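# Insert the peg fully into the block's hole in the box

## Task

Push the peg completely down into the hole of the block that sits on the floor of the open box.

## Robot and tools

ROBOT. Two arms, left_arm and right_arm, each with six revolute joints and a two-finger parallel gripper. Each arm's base sits on a mounting plate, and both plates hang from one metal frame behind them. A 'too close' warning treats a plate and its half of the frame as belonging to that arm. Calibrated bases in the scene frame: left_arm at (+0.014, +0.181, +0.187) m, quat_wxyz (+0.999, -0.036, +0.003, -0.023); right_arm at (-0.043, -0.183, +0.187) m, quat_wxyz (+0.999, +0.036, +0.002, -0.015). Each base is tilted slightly, so its local up is about (-0.004, -/+0.072, +0.997) for left/right.

FRAMES. Scene frame: origin at table height, halfway between the nominal bases, +z up, +x out over the table, left_arm on the +y side (arm names do not match image sides). Each arm's reported end_effector_position (m) and end_effector_quat_wxyz, and its wrist camera pose, are in that arm's own base frame; fixed cameras and the table use the scene frame. Reported hand poses can be off by a few centimetres, more when stretched out. end_effector_position is the point between the finger pads, roughly 1 cm short of the tips; the fingers point along gripper +z and close along gripper y.

ROW FORMAT. Every command row is one flat list of 14 numbers covering both arms, even if only one moves: left_arm waist, shoulder, elbow, wrist pitch, wrist yaw, wrist roll, opening, then the same seven for right_arm. Joint numbers are absolute target angles in radians (not offsets). Stated ranges per arm: waist -2.618 to 3.054, shoulder 0.000 to 3.142, elbow 0.000 to 3.142, wrist pitch -1.571 to 1.571, wrist yaw -1.571 to 1.571, wrist roll -2.094 to 2.094. Real ends may differ by up to 0.059 rad; a target beyond a stated end by more than 0.059 and farther out than the current angle is rejected, and overshooting targets are clipped, with the note 'joint sent to its limit'. Opening is on a -1 (closed) to +1 (fully open) scale.

TOOLS.
execute_actions(actions, cameras): actions is a list of actions; each action is a list of up to 15 rows, one per 1/30 s control step; a short action repeats its final row to fill 15 steps. An empty list just reports state and images. cameras picks images: omitted/null/["all"] gives all, [] none; names are cam_head_left, cam_head_right, cam_left_wrist, cam_right_wrist (each 672x504).
move(target, speed, blend, opening_speed, blocking, cameras): target is one 14-number row or a list of up to 15 rows, all absolute joint angles plus openings. All joints travel together along interpolated paths (the gripper traces curves), with no collision avoidance. speed is the peak rad/s of the joint with the longest way to go, 0.01 to 12.57, default 0.5, one value or one per target. blend (rad) rounds corners at intermediate targets. opening_speed (0.2 or more, per second on the -1..+1 scale) ramps the fingers. Paths take at least 0.5 s; over 10 s they fall short. blocking=false returns after about 0.5 s while motion continues; a new move replaces the running one. The result adds a 'move:' line: done, off_target (at rest but some joint over 0.035 rad from target), moving, held, or fault, plus limits=held if steps were withheld. Done does not tell you whether something was touched.
wait(seconds 0 to 10): lets time pass holding the last command; a running move keeps going.
stop(): brakes a running move; it needs some distance.
zoom_image(camera, region [x0,y0,x1,y1] pixels, at most 504x504): enlarges part of that camera's latest image.
read_manual(section='licences'): licence texts only.
finished_scene(scene): ends the current scene, giving its number; irreversible. The peg must stay inserted without the robot holding it.

RESULT LINES. Joint positions and Joint velocities: one block per arm in the joint order above, ending with the finger gap in metres (0.093 fully open, floors at 0) and its rate. 'within noise' means that arm is still. Joint targets shows what the joints are driven toward now; resend them to hold still. Tool commands shows each gripper's current command; resend it to leave a gripper alone (0 is a real command). grip_measured is the finger motor on the -1..+1 scale; pads meet near -0.94, and each millimetre of object width adds about 0.0208; it may read up to 0.02 high. Joint torques: N m in joint order, include gravity, positive toward larger angle, joints 1 to 3 wrap at ±28. 'joint command not followed' means the clearance check altered a row. MOTOR HOT appears at 75 °C; at 90 °C the arm folds and goes idle; at 100 °C it collapses. Step readings list joint angles at some steps of an execute_actions call.

MOTION NOTES. Per step, waist/shoulder/elbow targets stay within 0.339 rad of measured angles, wrists within 2.2; targets moving the gripper over 200 mm are scaled back, so far goals need several actions. Friction and load can leave joints short, and tiny turns may not happen.

GRIPPING. To grasp a flat rigid part firmly, send about 0.24 below the reading for its width; keep sending that number to hold, and send well above it to release. A big sudden drop in the command squeezes hard briefly. Pads push about 50 to 65 N each.

AVOID. Dropping the peg, releasing it while moving, fast impacts, pressing hard past contact, letting anything leave the table, arms hitting or gripping each other (can fail the task), stretched or straining poses that overheat motors, and arm stops. Loose objects may be nudged occasionally.

Each tool is called after "Call:" in YAML: its name, and indented under it one key for each argument.

## Session

Call:
execute_actions:
  actions: []

Scene clock: 0.00 s.
left_arm: end_effector_position=(+0.3904, +0.0034, +0.0750) grip_measured=+1.000 end_effector_quat_wxyz=(+0.533, -0.034, +0.845, +0.014) | right_arm: end_effector_position=(+0.3826, -0.0317, +0.0874) grip_measured=+1.000 end_effector_quat_wxyz=(+0.563, +0.077, +0.822, -0.048)
Joint positions: left_arm=[-0.028 1.554 0.413 0.692 -0.086 -0.054 0.093] | right_arm=[-0.016 1.525 0.358 0.792 0.152 0.068 0.093]
Joint velocities: within noise
Joint torques (N m): no reading
Heat: left arm: 32 °C; right arm: 30 °C.
Joint targets: left_arm=[-0.028 1.547 0.422 0.695 -0.086 -0.054] | right_arm=[-0.016 1.516 0.368 0.802 0.152 0.068]
Tool commands: left_gripper/opening=+1.0 right_gripper/opening=+1.0

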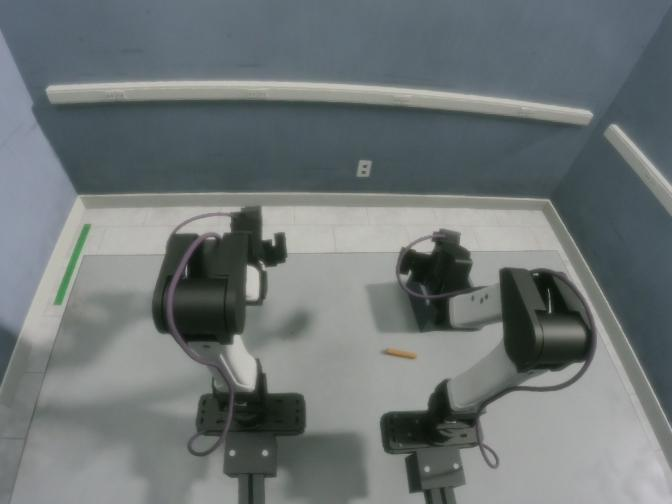

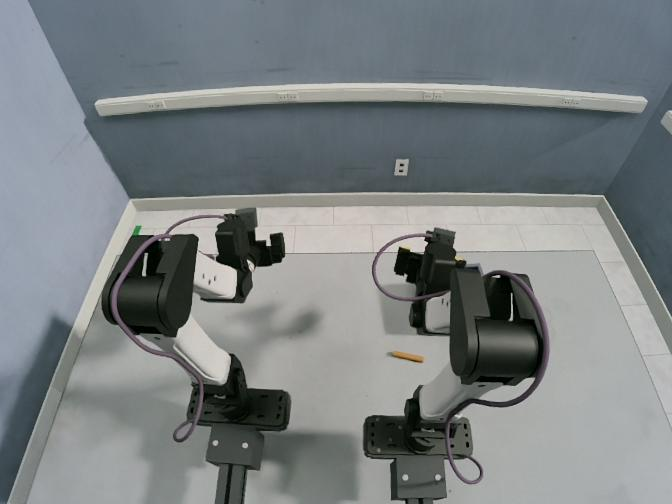

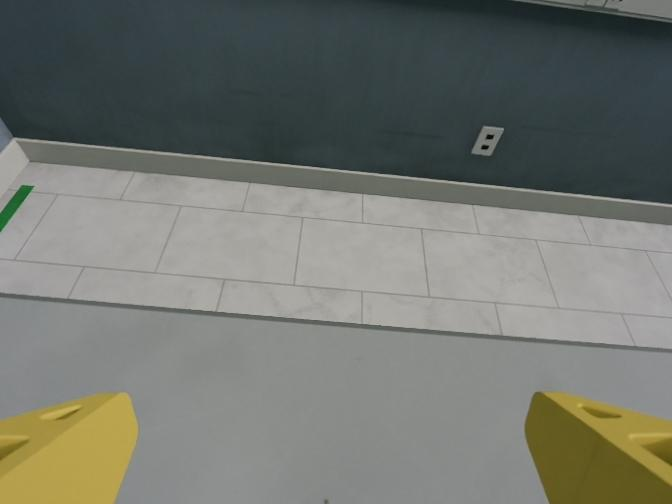

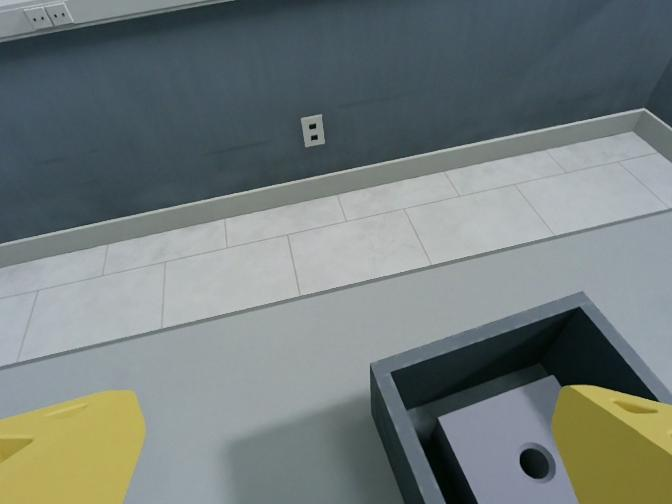

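Call:
move:
  target: [-0.028,1.547,0.422,0.695,-0.086,-0.054,1, 0.1,1.543,0.96,-0.988,0,0,1]
  speed: 1.2

Call:
zoom_image:
  camera: "cam_head_left"
  region: [300, 200, 552, 452]

Call:
zoom_image:
  camera: "cam_head_right"
  region: [300, 200, 552, 452]

Scene clock: 34.13 s.
left_arm: end_effector_position=(+0.3904, +0.0034, +0.0750) grip_measured=+1.000 end_effector_quat_wxyz=(+0.533, -0.034, +0.845, +0.014) | right_arm: end_effector_position=(+0.2406, +0.0207, +0.0451) grip_measured=+1.000 end_effector_quat_wxyz=(-0.007, -0.040, +0.999, -0.005)
Joint positions: left_arm=[-0.028 1.554 0.413 0.692 -0.086 -0.054 0.093] | right_arm=[0.092 1.53 0.926 -0.981 0.009 0.012 0.093]
Joint torques (N m): left_arm=[0.02 -4.57 5.94 2.19 -0.01 -0.05] | right_arm=[1.18 -4.16 10.1 0.09 -0.08 -0.09]
Heat: left arm: 33 °C; right arm: 32 °C.
Joint targets: left_arm=[-0.028 1.547 0.422 0.695 -0.086 -0.054] | right_arm=[0.100 1.543 0.960 -0.988 0.000 0.000]
move: done

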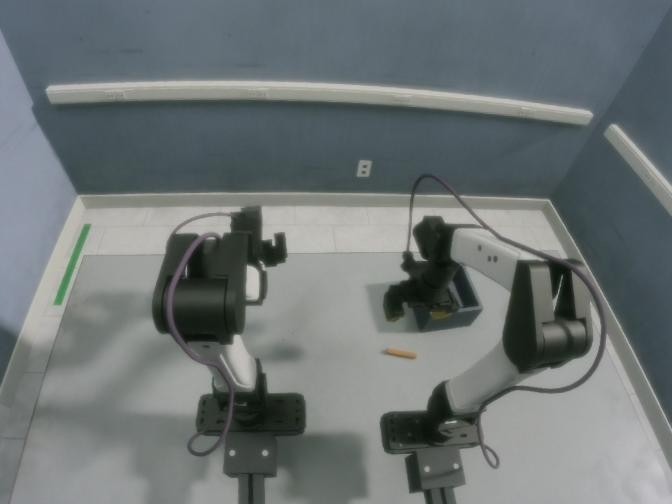

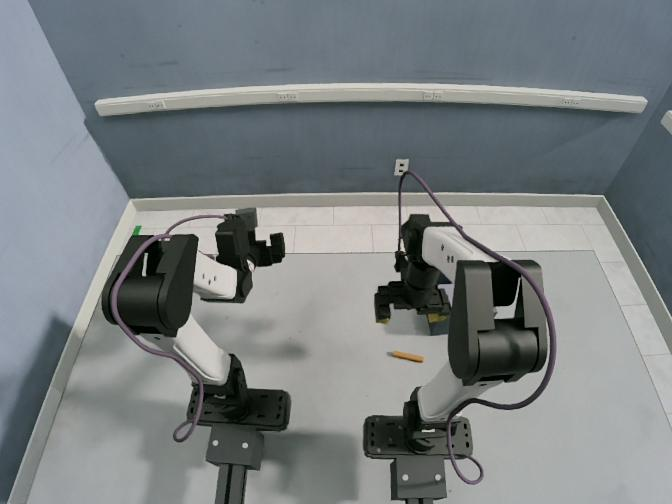

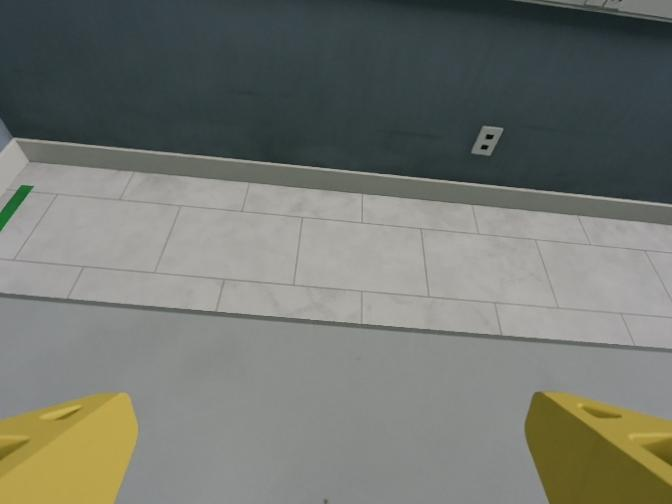

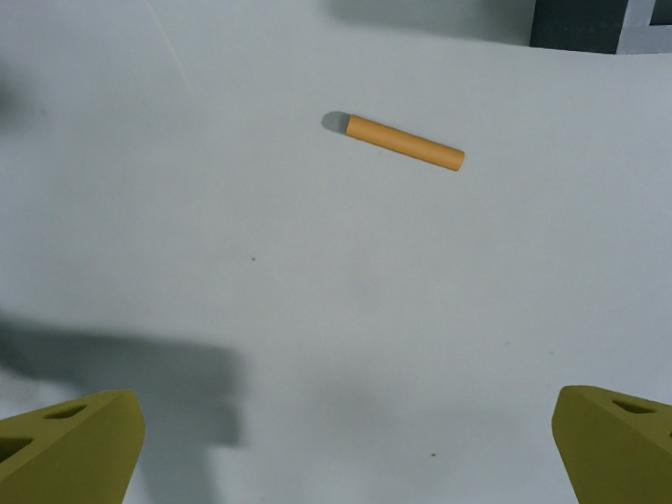

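Scaled by 2.000.

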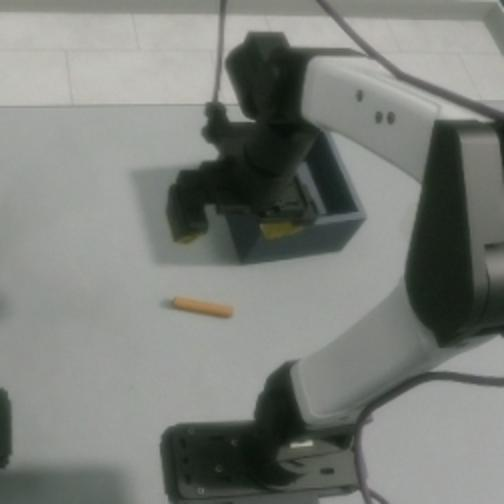

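Scaled by 2.000.

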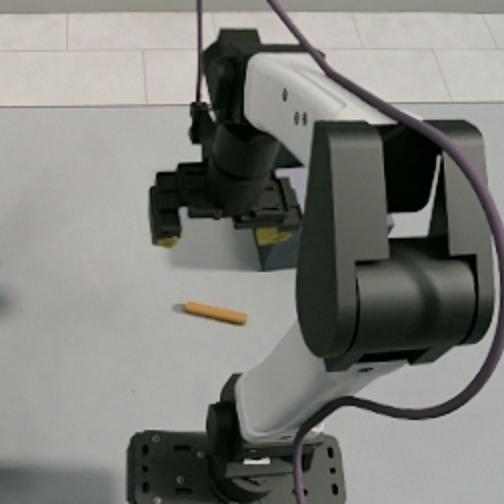

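Call:
move:
  target: [-0.028,1.547,0.422,0.695,-0.086,-0.054,1, -0.1,1.543,0.96,-0.5,0,0,1]
  speed: 1.0

Scene clock: 57.37 s.
left_arm: end_effector_position=(+0.3904, +0.0034, +0.0750) grip_measured=+1.000 end_effector_quat_wxyz=(+0.533, -0.034, +0.845, +0.014) | right_arm: end_effector_position=(+0.3472, -0.0336, +0.0685) grip_measured=+1.000 end_effector_quat_wxyz=(+0.219, +0.052, +0.974, -0.012)
Joint positions: left_arm=[-0.028 1.554 0.413 0.692 -0.086 -0.054 0.093] | right_arm=[-0.094 1.53 0.926 -0.524 0.005 0.011 0.093]
Joint torques (N m): left_arm=[-0.02 -4.59 5.89 2.19 0 -0.05] | right_arm=[-0.02 -4.97 10.97 1.24 -0.04 -0.09]
Heat: left arm: 33 °C; right arm: 36 °C.
Joint targets: left_arm=[-0.028 1.547 0.422 0.695 -0.086 -0.054] | right_arm=[-0.100 1.543 0.960 -0.500 0.000 0.000]
move: done

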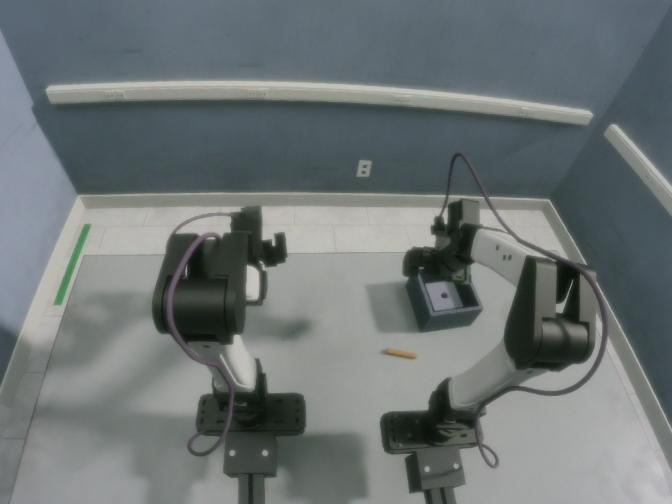

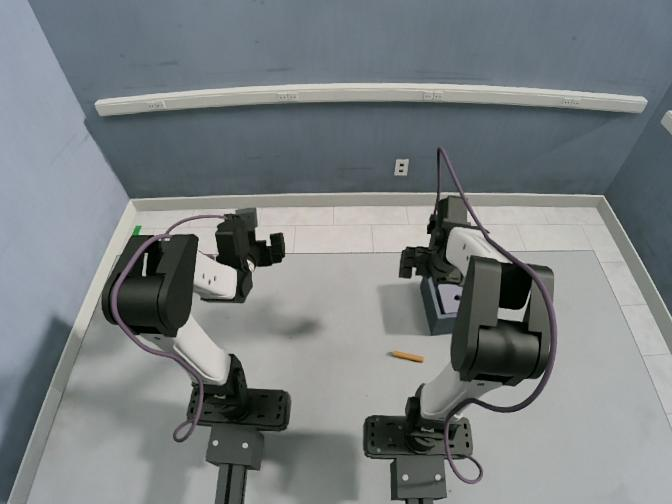

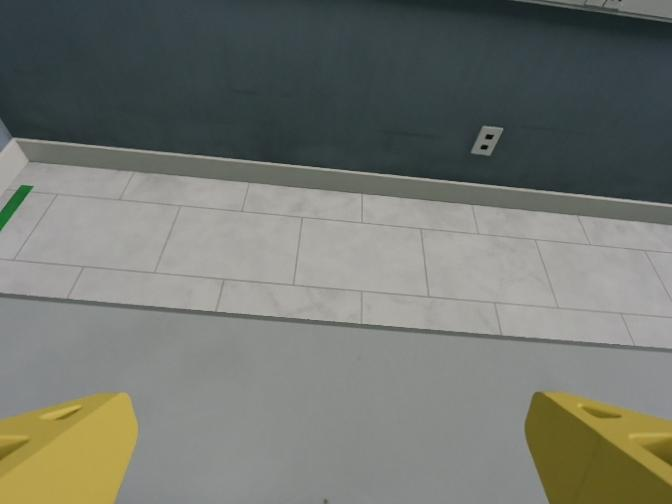

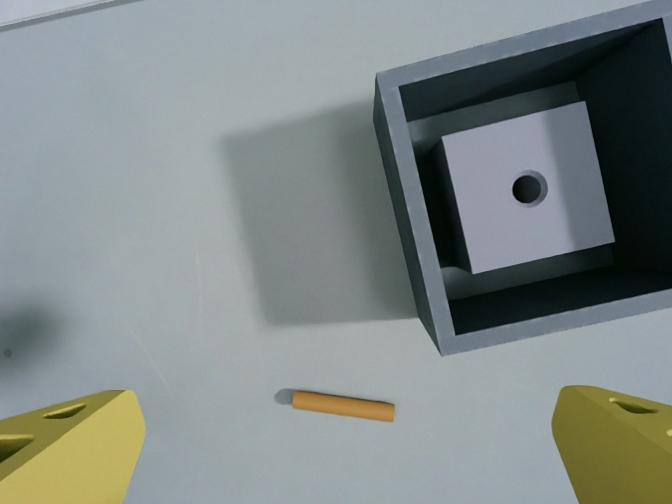

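Call:
move:
  target:
    - [-0.5,1.9,1.3,-0.9,0,0.4,1, -0.9,1.3,0.7,-0.5,0,0,1]
    - [-1.066,2.566,1.81,-0.874,0,0.69,1, -0.9,1.3,0.7,-0.5,0,0,1]
  speed: 1.2
  blend: 0.1

Scene clock: 143.43 s.
left_arm: end_effector_position=(+0.2123, -0.3859, -0.1093) grip_measured=+1.000 end_effector_quat_wxyz=(-0.034, +0.767, +0.641, +0.006) | right_arm: end_effector_position=(+0.1839, -0.2299, +0.0583) grip_measured=+1.000 end_effector_quat_wxyz=(+0.196, +0.427, +0.878, -0.095)
Joint positions: left_arm=[-1.067 2.554 1.784 -0.871 0.001 0.681 0.093] | right_arm=[-0.893 1.327 0.713 -0.517 0.005 0.011 0.093]
Joint torques (N m): left_arm=[0.03 -9.46 7.36 0.21 0.04 0] | right_arm=[-0.13 -6.84 5.85 1.11 -0.02 -0.06]
Heat: left arm: 34 °C; right arm: 41 °C.
Joint targets: left_arm=[-1.066 2.566 1.810 -0.874 0.000 0.690] | right_arm=[-0.900 1.300 0.700 -0.500 0.000 0.000]
move: done

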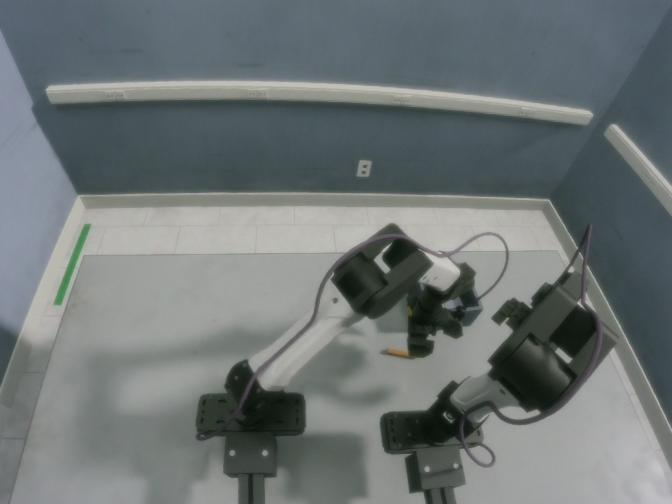

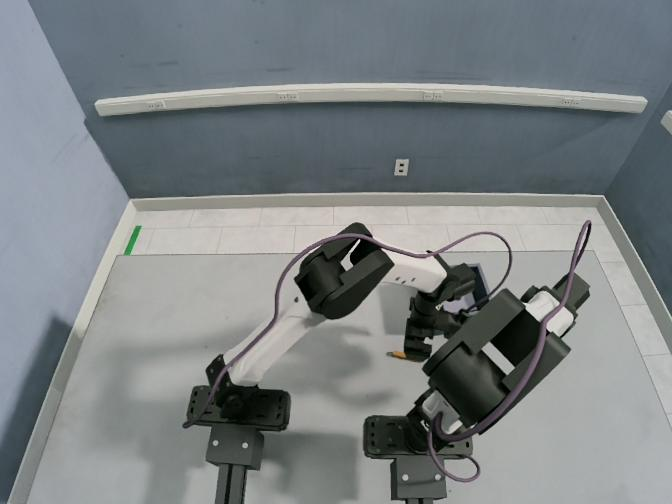

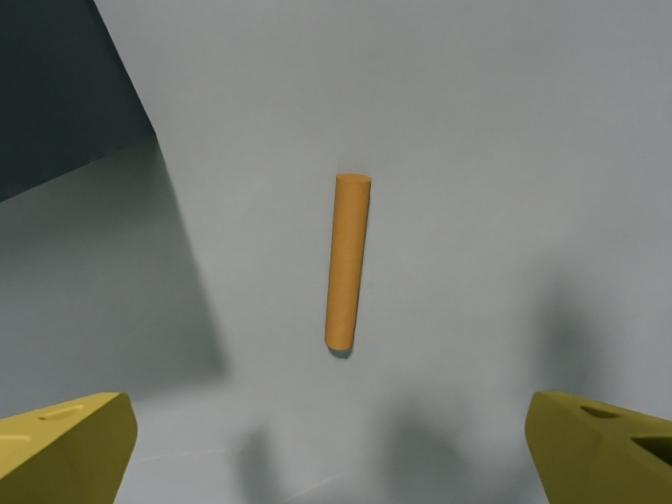

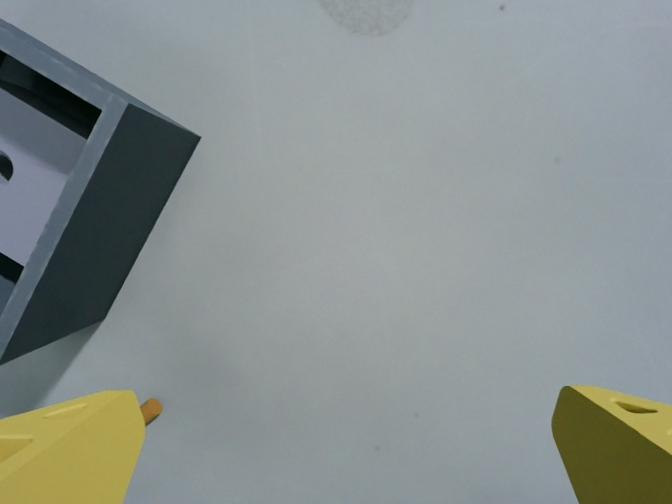

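Call:
move:
  target:
    - [-1.1,2.566,1.79,-0.884,0,0.708,1, -0.9,1.3,0.7,-0.5,0,0,1]
    - [-1.1,2.80,1.90,-0.73,0,0.708,1, -0.9,1.3,0.7,-0.5,0,0,1]
  speed: 0.6

Scene clock: 156.70 s.
left_arm: end_effector_position=(+0.1995, -0.3917, -0.1942) grip_measured=+1.000 end_effector_quat_wxyz=(-0.050, +0.782, +0.621, +0.009) | right_arm: end_effector_position=(+0.1839, -0.2299, +0.0583) grip_measured=+1.000 end_effector_quat_wxyz=(+0.196, +0.427, +0.878, -0.095)
Joint positions: left_arm=[-1.099 2.788 1.871 -0.756 0.001 0.699 0.093] | right_arm=[-0.893 1.327 0.713 -0.517 0.005 0.011 0.093]
Joint torques (N m): left_arm=[-0.18 -9.89 7.16 0.47 0.04 0.03] | right_arm=[-0.23 -6.89 5.82 1.12 -0.02 -0.07]
Heat: left arm: 37 °C; right arm: 39 °C.
Joint targets: left_arm=[-1.100 2.800 1.900 -0.730 0.000 0.708] | right_arm=[-0.900 1.300 0.700 -0.500 0.000 0.000]
move: done

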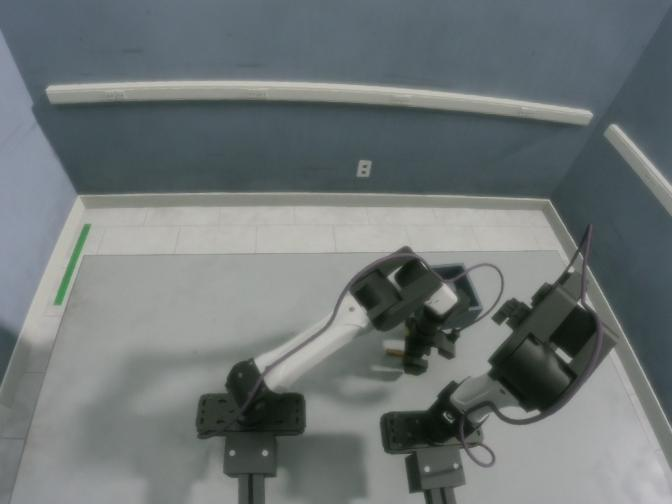

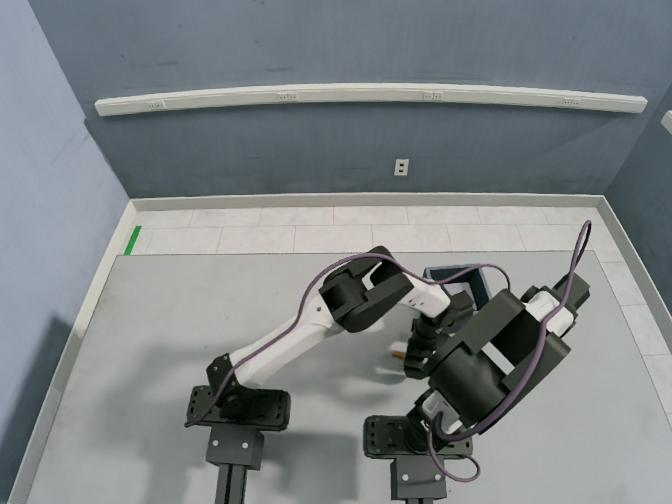

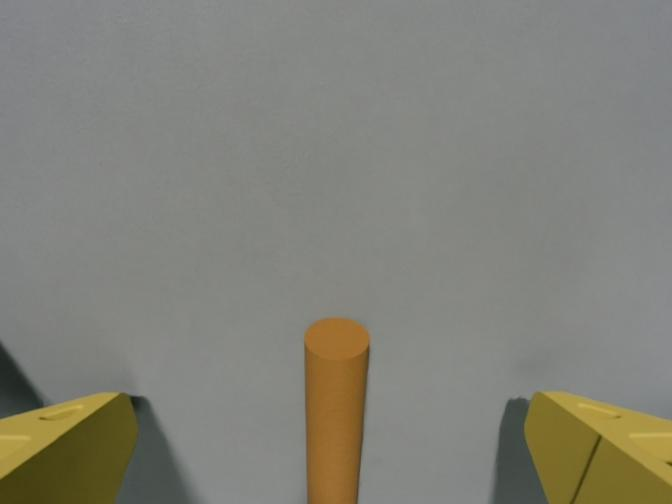

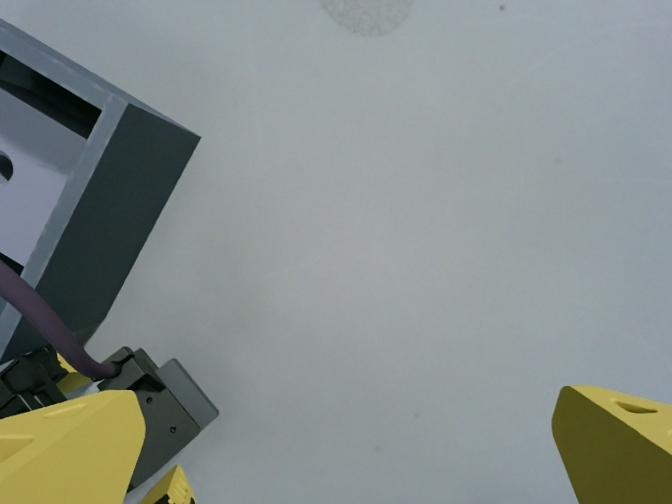

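Call:
move:
  target: [-1.1,2.79,1.831,-0.634,0,0.708,1, -0.9,1.3,0.7,-0.5,0,0,1]
  speed: 0.3
  cameras: ["cam_left_wrist"]

Scene clock: 162.33 s.
left_arm: end_effector_position=(+0.2001, -0.3922, -0.2003) grip_measured=+1.000 end_effector_quat_wxyz=(-0.039, +0.782, +0.622, +0.008) | right_arm: end_effector_position=(+0.1839, -0.2299, +0.0583) grip_measured=+1.000 end_effector_quat_wxyz=(+0.196, +0.427, +0.878, -0.095)
Joint positions: left_arm=[-1.099 2.788 1.842 -0.705 -0.001 0.699 0.093] | right_arm=[-0.893 1.327 0.713 -0.517 0.005 0.011 0.093]
Joint torques (N m): left_arm=[-0.13 -10.73 3.71 1.01 0.05 0.03] | right_arm=[-0.32 -6.79 5.81 1.13 -0.02 -0.1]
Heat: left arm: 38 °C; right arm: 38 °C.
Joint targets: left_arm=[-1.100 2.790 1.831 -0.634 0.000 0.708] | right_arm=[-0.900 1.300 0.700 -0.500 0.000 0.000]
move: off_target (left_arm); left_arm: the wrist pitch is farthest, 0.071 rad from its target

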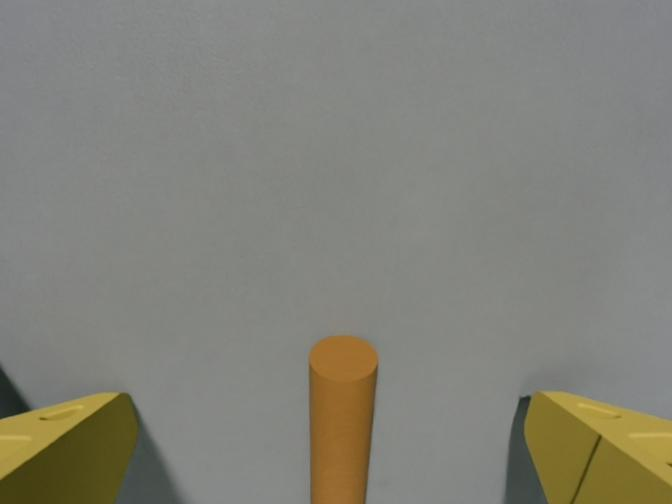

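Call:
move:
  target: [-1.1,2.788,1.873,-0.69,0,0.708,1, -0.9,1.3,0.7,-0.5,0,0,1]
  cameras: []

Call:
move:
  target: [-1.1,2.788,1.873,-0.69,0,0.708,-0.9, -0.9,1.3,0.7,-0.5,0,0,1]
  opening_speed: 1.2
  cameras: ["cam_left_wrist"]

Scene clock: 168.90 s.
left_arm: end_effector_position=(+0.2000, -0.3922, -0.1997) grip_measured=+1.000 end_effector_quat_wxyz=(-0.040, +0.782, +0.622, +0.008) | right_arm: end_effector_position=(+0.1839, -0.2299, +0.0583) grip_measured=+1.000 end_effector_quat_wxyz=(+0.196, +0.427, +0.878, -0.095)
Joint positions: left_arm=[-1.099 2.788 1.845 -0.71 -0.001 0.699 0.093] | right_arm=[-0.893 1.327 0.713 -0.517 0.005 0.011 0.093]
Joint torques (N m): left_arm=[-0.16 -10.84 7.01 0.45 0.05 0.03] | right_arm=[-0.35 -6.76 5.9 1.11 -0.02 -0.08]
Heat: left arm: 38 °C; right arm: 38 °C.
Joint targets: left_arm=[-1.100 2.788 1.873 -0.690 0.000 0.708] | right_arm=[-0.900 1.300 0.700 -0.500 0.000 0.000]
move: done

Scene clock: 171.00 s.
left_arm: end_effector_position=(+0.2012, -0.3936, -0.1998) grip_measured=-0.808 end_effector_quat_wxyz=(-0.036, +0.782, +0.622, +0.008) | right_arm: end_effector_position=(+0.1839, -0.2299, +0.0583) grip_measured=+1.000 end_effector_quat_wxyz=(+0.196, +0.427, +0.878, -0.095)
Joint positions: left_arm=[-1.099 2.788 1.845 -0.702 -0.002 0.7 0.006] | right_arm=[-0.893 1.327 0.713 -0.517 0.005 0.011 0.093]
Joint torques (N m): left_arm=[-0.21 -10.96 7.02 0.37 0.07 0.03] | right_arm=[-0.32 -6.9 5.93 1.14 -0.05 -0.09]
Heat: left arm: 39 °C; right arm: 38 °C.
Joint targets: left_arm=[-1.100 2.788 1.873 -0.690 0.000 0.708] | right_arm=[-0.900 1.300 0.700 -0.500 0.000 0.000]
move: done

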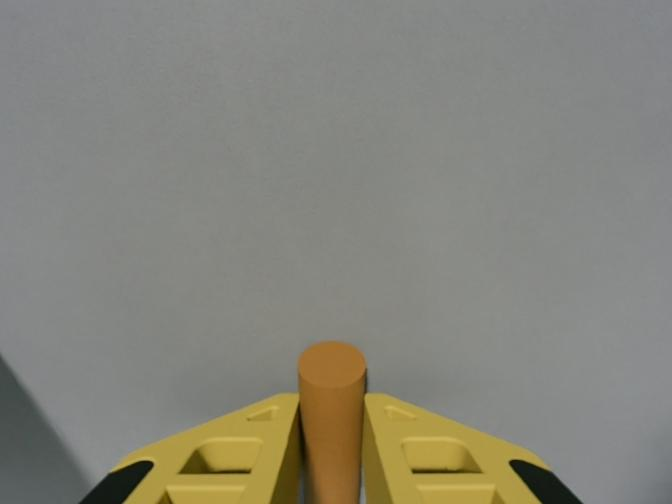

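Call:
move:
  target:
    - [-1.08,2.53,1.79,-0.884,0,0.7,-0.9, -0.9,1.3,0.7,-0.5,0,0,1]
    - [-0.9,2.1,1.8,-1.2,0,0.3,-0.9, -0.9,1.6,0.4,0.8,0,0,1]
    - [-0.3125,2.2415,2.223,-1.481,0,-0.7555,-0.9, -0.5,1.72,0.28,1.4,0,0,1]
  speed: [0.5,0.8,0.8]
  blend: [0.05,0.1,0]

Call:
move:
  target: [-0.3125,2.2415,2.223,-1.481,0,-0.7555,-0.9, 0.427,1.7206,0.275,1.43,0,0,1]
  speed: 0.8

Scene clock: 204.07 s.
left_arm: end_effector_position=(+0.4226, -0.1342, +0.1354) grip_measured=-0.823 end_effector_quat_wxyz=(+0.031, -0.217, +0.975, -0.017) | right_arm: end_effector_position=(+0.3452, -0.1925, +0.1316) grip_measured=+1.000 end_effector_quat_wxyz=(+0.670, +0.186, +0.698, -0.172)
Joint positions: left_arm=[-0.308 2.22 2.194 -1.473 -0.002 -0.746 0.006] | right_arm=[-0.506 1.708 0.291 1.373 0.005 0.009 0.093]
Joint torques (N m): left_arm=[-0.8 -7.51 8.23 0.38 0 -0.13] | right_arm=[1.09 -4.49 3.51 2.27 -0.07 -0.04]
Heat: left arm: 42 °C; right arm: 36 °C.
Joint targets: left_arm=[-0.312 2.241 2.223 -1.481 0.000 -0.755] | right_arm=[-0.500 1.720 0.280 1.400 0.000 0.000]
move: done

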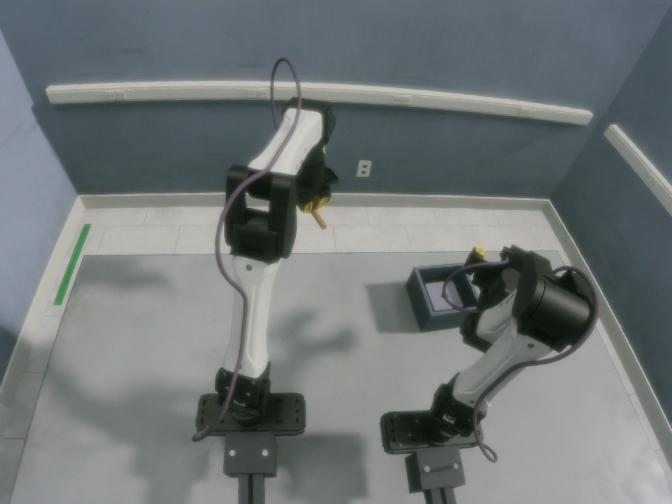

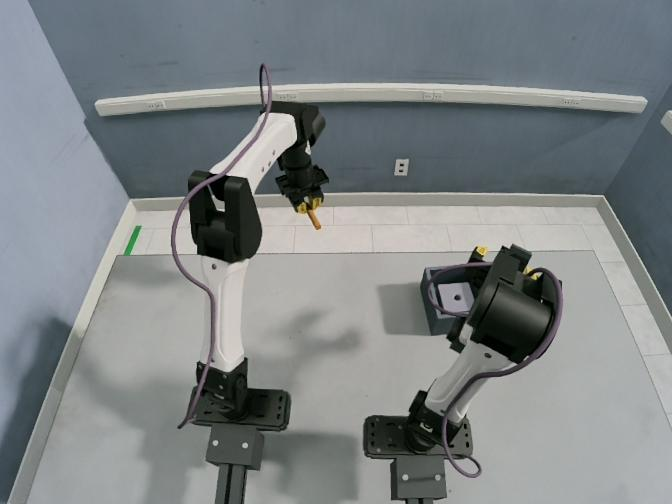

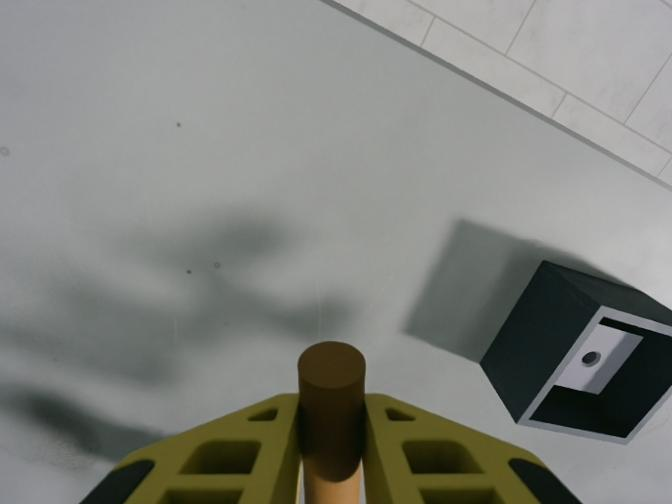

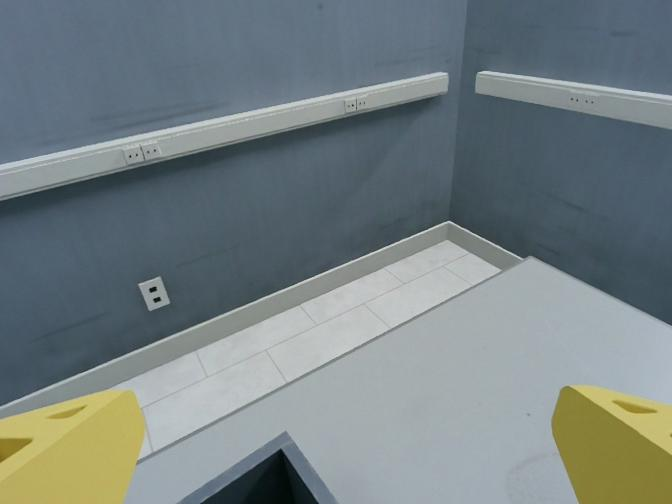

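Scene clock: 205.77 s.
left_arm: end_effector_position=(+0.4225, -0.1341, +0.1354) grip_measured=-0.823 end_effector_quat_wxyz=(+0.031, -0.218, +0.975, -0.017) | right_arm: end_effector_position=(+0.3607, +0.1620, +0.1377) grip_measured=+1.000 end_effector_quat_wxyz=(+0.685, -0.146, +0.699, +0.149)
Joint positions: left_arm=[-0.308 2.22 2.194 -1.473 -0.002 -0.747 0.006] | right_arm=[0.424 1.708 0.291 1.398 0.004 0.008 0.093]
Joint torques (N m): left_arm=[-0.8 -7.6 8.24 0.39 0 -0.13] | right_arm=[0.79 -4.22 3.49 2.34 -0.05 -0.06]
Heat: left arm: 42 °C; right arm: 36 °C.
Joint targets: left_arm=[-0.312 2.241 2.223 -1.481 0.000 -0.756] | right_arm=[0.427 1.721 0.275 1.430 0.000 0.000]
move: done

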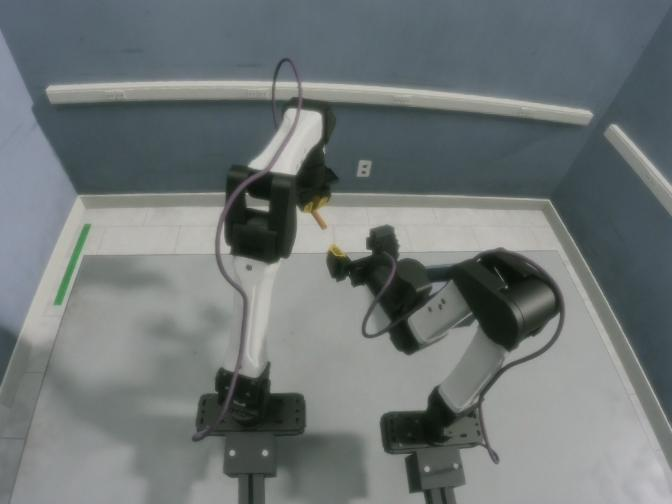

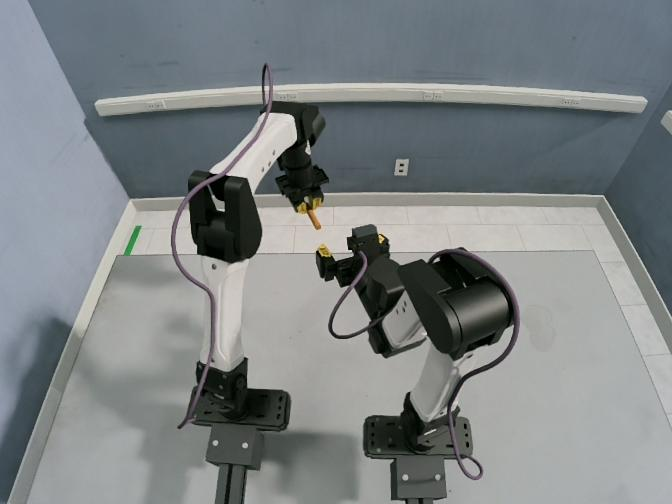

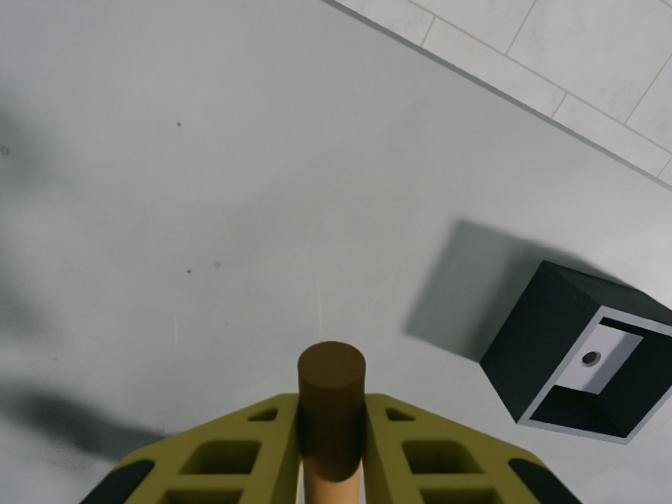

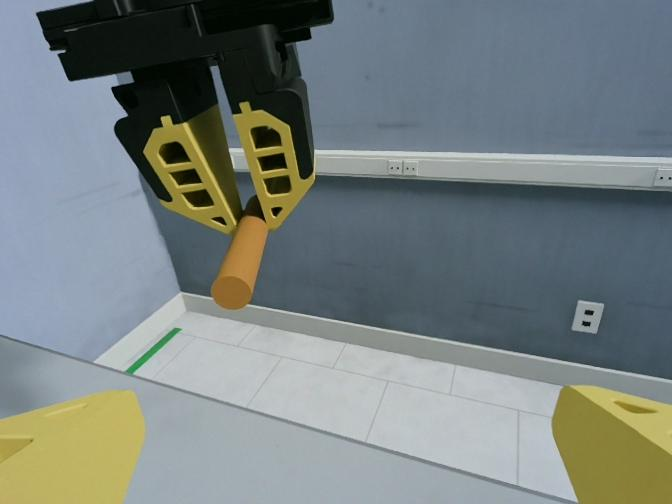

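Call:
zoom_image:
  camera: "cam_right_wrist"
  region: [100, 60, 400, 340]

Call:
zoom_image:
  camera: "cam_head_left"
  region: [250, 140, 450, 300]

Call:
zoom_image:
  camera: "cam_head_right"
  region: [250, 140, 450, 300]

Scaled by 1.680.

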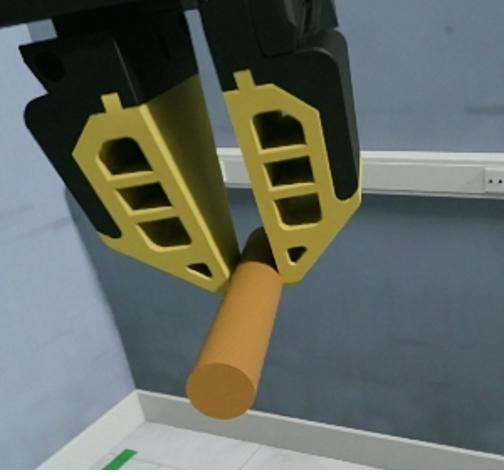

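Scaled by 2.520.

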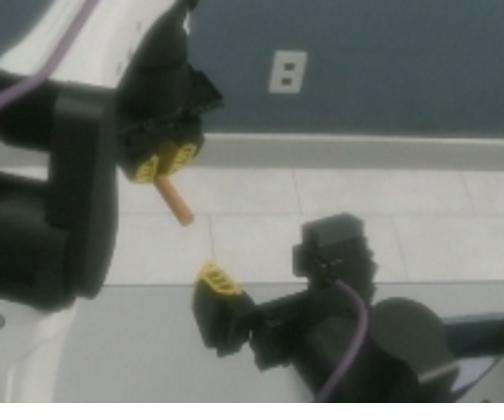

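Scaled by 2.520.

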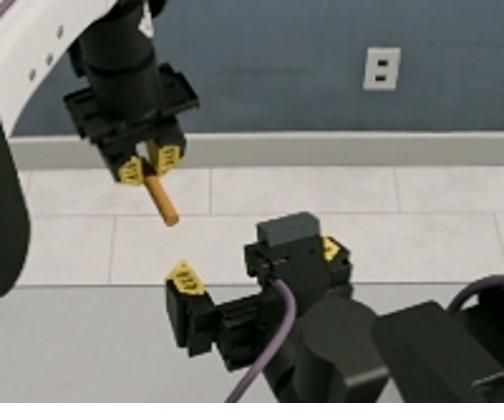

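Call:
move:
  target: [-0.4537,2.2756,2.33,-1.555,0,-0.8967,-0.9, 0.427,1.7206,0.275,1.43,0,0,1]
  speed: 0.4

Call:
zoom_image:
  camera: "cam_right_wrist"
  region: [160, 60, 560, 460]

Call:
zoom_image:
  camera: "cam_head_right"
  region: [250, 140, 450, 300]

Scene clock: 236.83 s.
left_arm: end_effector_position=(+0.4004, -0.1959, +0.1485) grip_measured=-0.823 end_effector_quat_wxyz=(+0.029, -0.214, +0.976, -0.022) | right_arm: end_effector_position=(+0.3607, +0.1620, +0.1378) grip_measured=+1.000 end_effector_quat_wxyz=(+0.685, -0.146, +0.698, +0.149)
Joint positions: left_arm=[-0.455 2.253 2.301 -1.547 -0.001 -0.887 0.006] | right_arm=[0.424 1.708 0.291 1.399 0.004 0.008 0.093]
Joint torques (N m): left_arm=[-0.28 -7.49 8.05 0.4 -0.02 -0.14] | right_arm=[0.75 -4.16 3.36 2.31 -0.05 -0.05]
Heat: left arm: 40 °C; right arm: 34 °C.
Joint targets: left_arm=[-0.454 2.276 2.330 -1.555 0.000 -0.897] | right_arm=[0.427 1.721 0.275 1.430 0.000 0.000]
move: done

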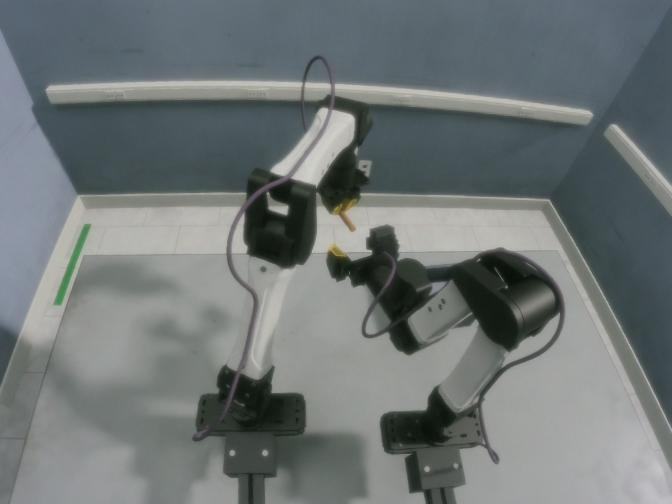

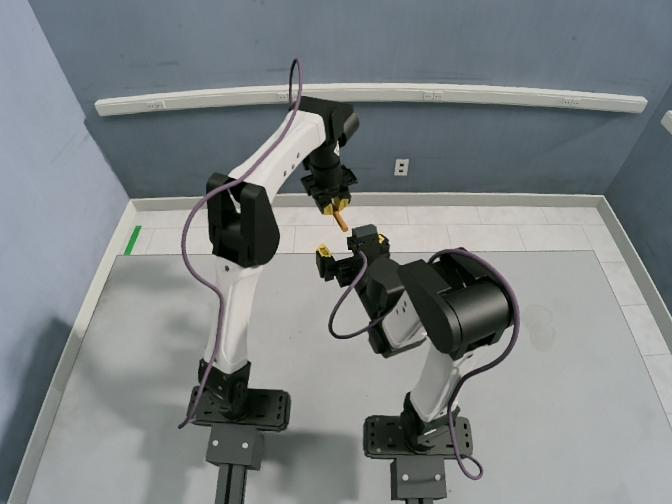

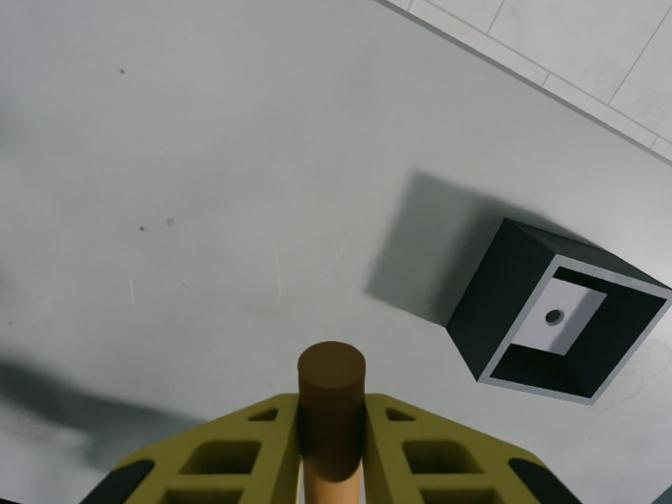

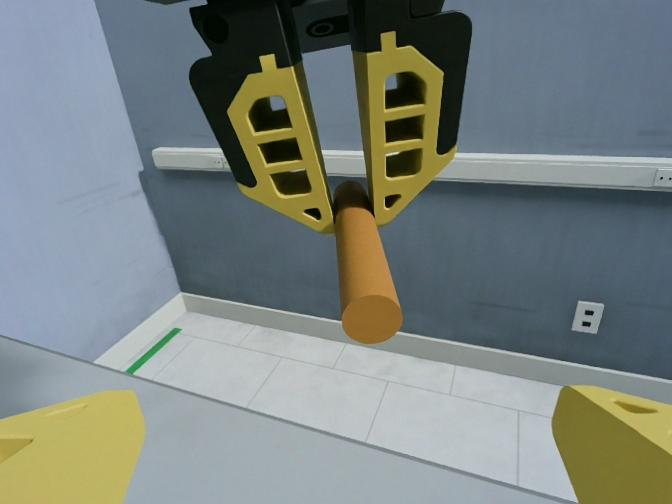

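Scaled by 1.260.

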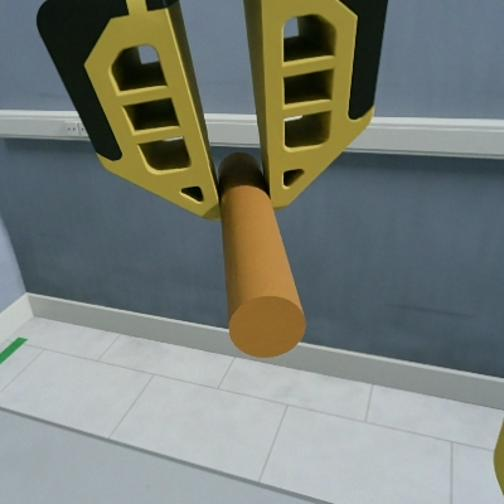

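Scaled by 2.520.

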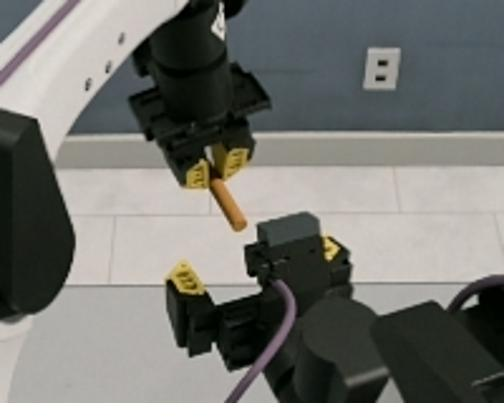

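Call:
move:
  target: [-0.55,2.061,1.953,-1.392,0,-0.993,-0.9, 0.427,1.7206,0.275,1.43,0,0,1]
  speed: 0.3

Call:
zoom_image:
  camera: "cam_right_wrist"
  region: [100, 100, 600, 504]

Call:
zoom_image:
  camera: "cam_head_right"
  region: [250, 140, 450, 300]

Scene clock: 250.83 s.
left_arm: end_effector_position=(+0.3521, -0.2129, +0.1214) grip_measured=-0.823 end_effector_quat_wxyz=(+0.008, -0.218, +0.976, -0.007) | right_arm: end_effector_position=(+0.3607, +0.1620, +0.1379) grip_measured=+1.000 end_effector_quat_wxyz=(+0.685, -0.146, +0.698, +0.149)
Joint positions: left_arm=[-0.544 2.109 1.963 -1.404 -0.001 -0.984 0.006] | right_arm=[0.424 1.708 0.291 1.399 0.004 0.008 0.093]
Joint torques (N m): left_arm=[-0.84 -12.45 4.94 0.52 -0.02 -0.13] | right_arm=[0.65 -4.21 3.54 2.3 -0.03 -0.09]
Heat: left arm: 41 °C; right arm: 35 °C.
Joint targets: left_arm=[-0.550 2.061 1.953 -1.392 0.000 -0.993] | right_arm=[0.427 1.721 0.275 1.430 0.000 0.000]
move: off_target (left_arm); left_arm: the shoulder is farthest, 0.048 rad from its target

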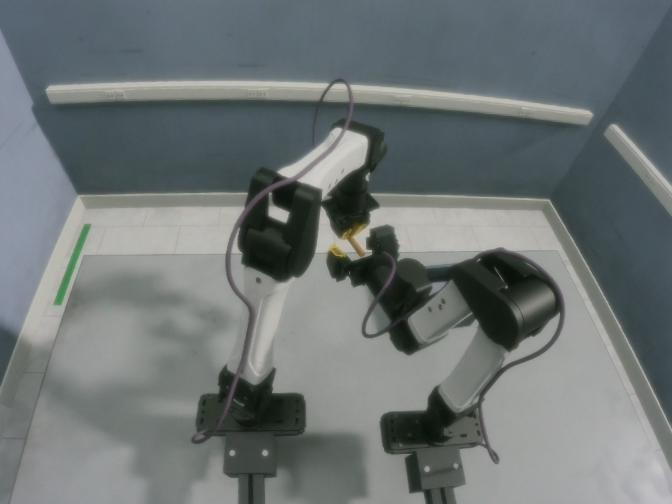

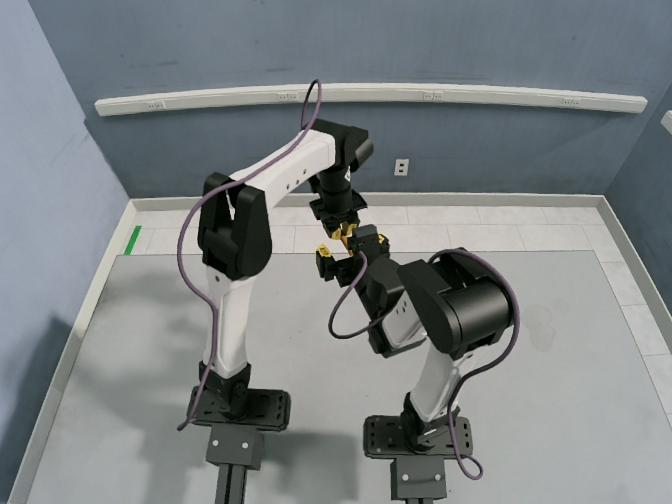

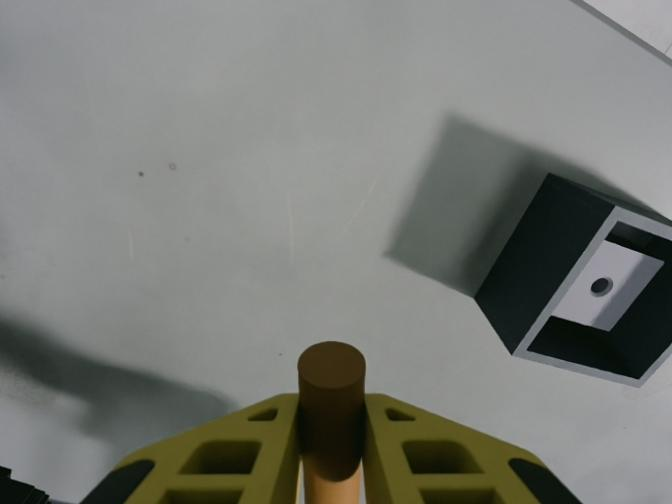

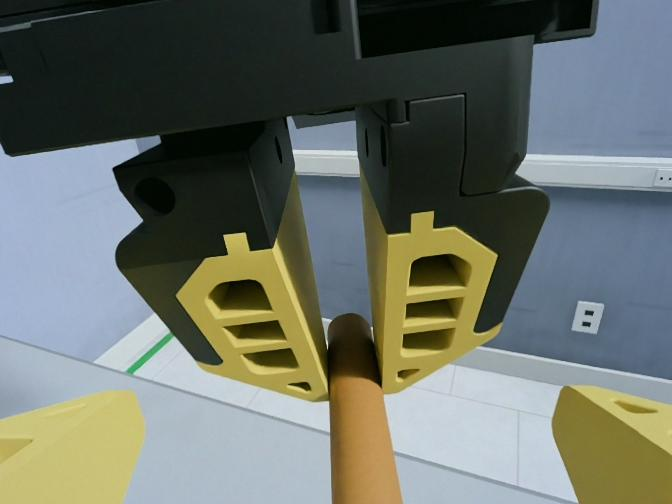

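Scaled by 1.008.

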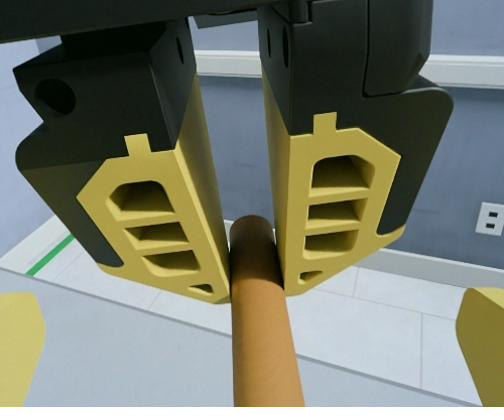

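Scaled by 2.520.

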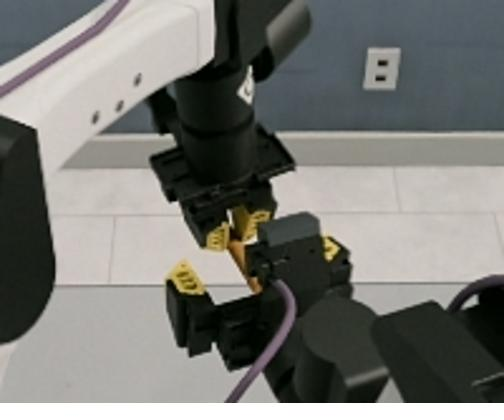

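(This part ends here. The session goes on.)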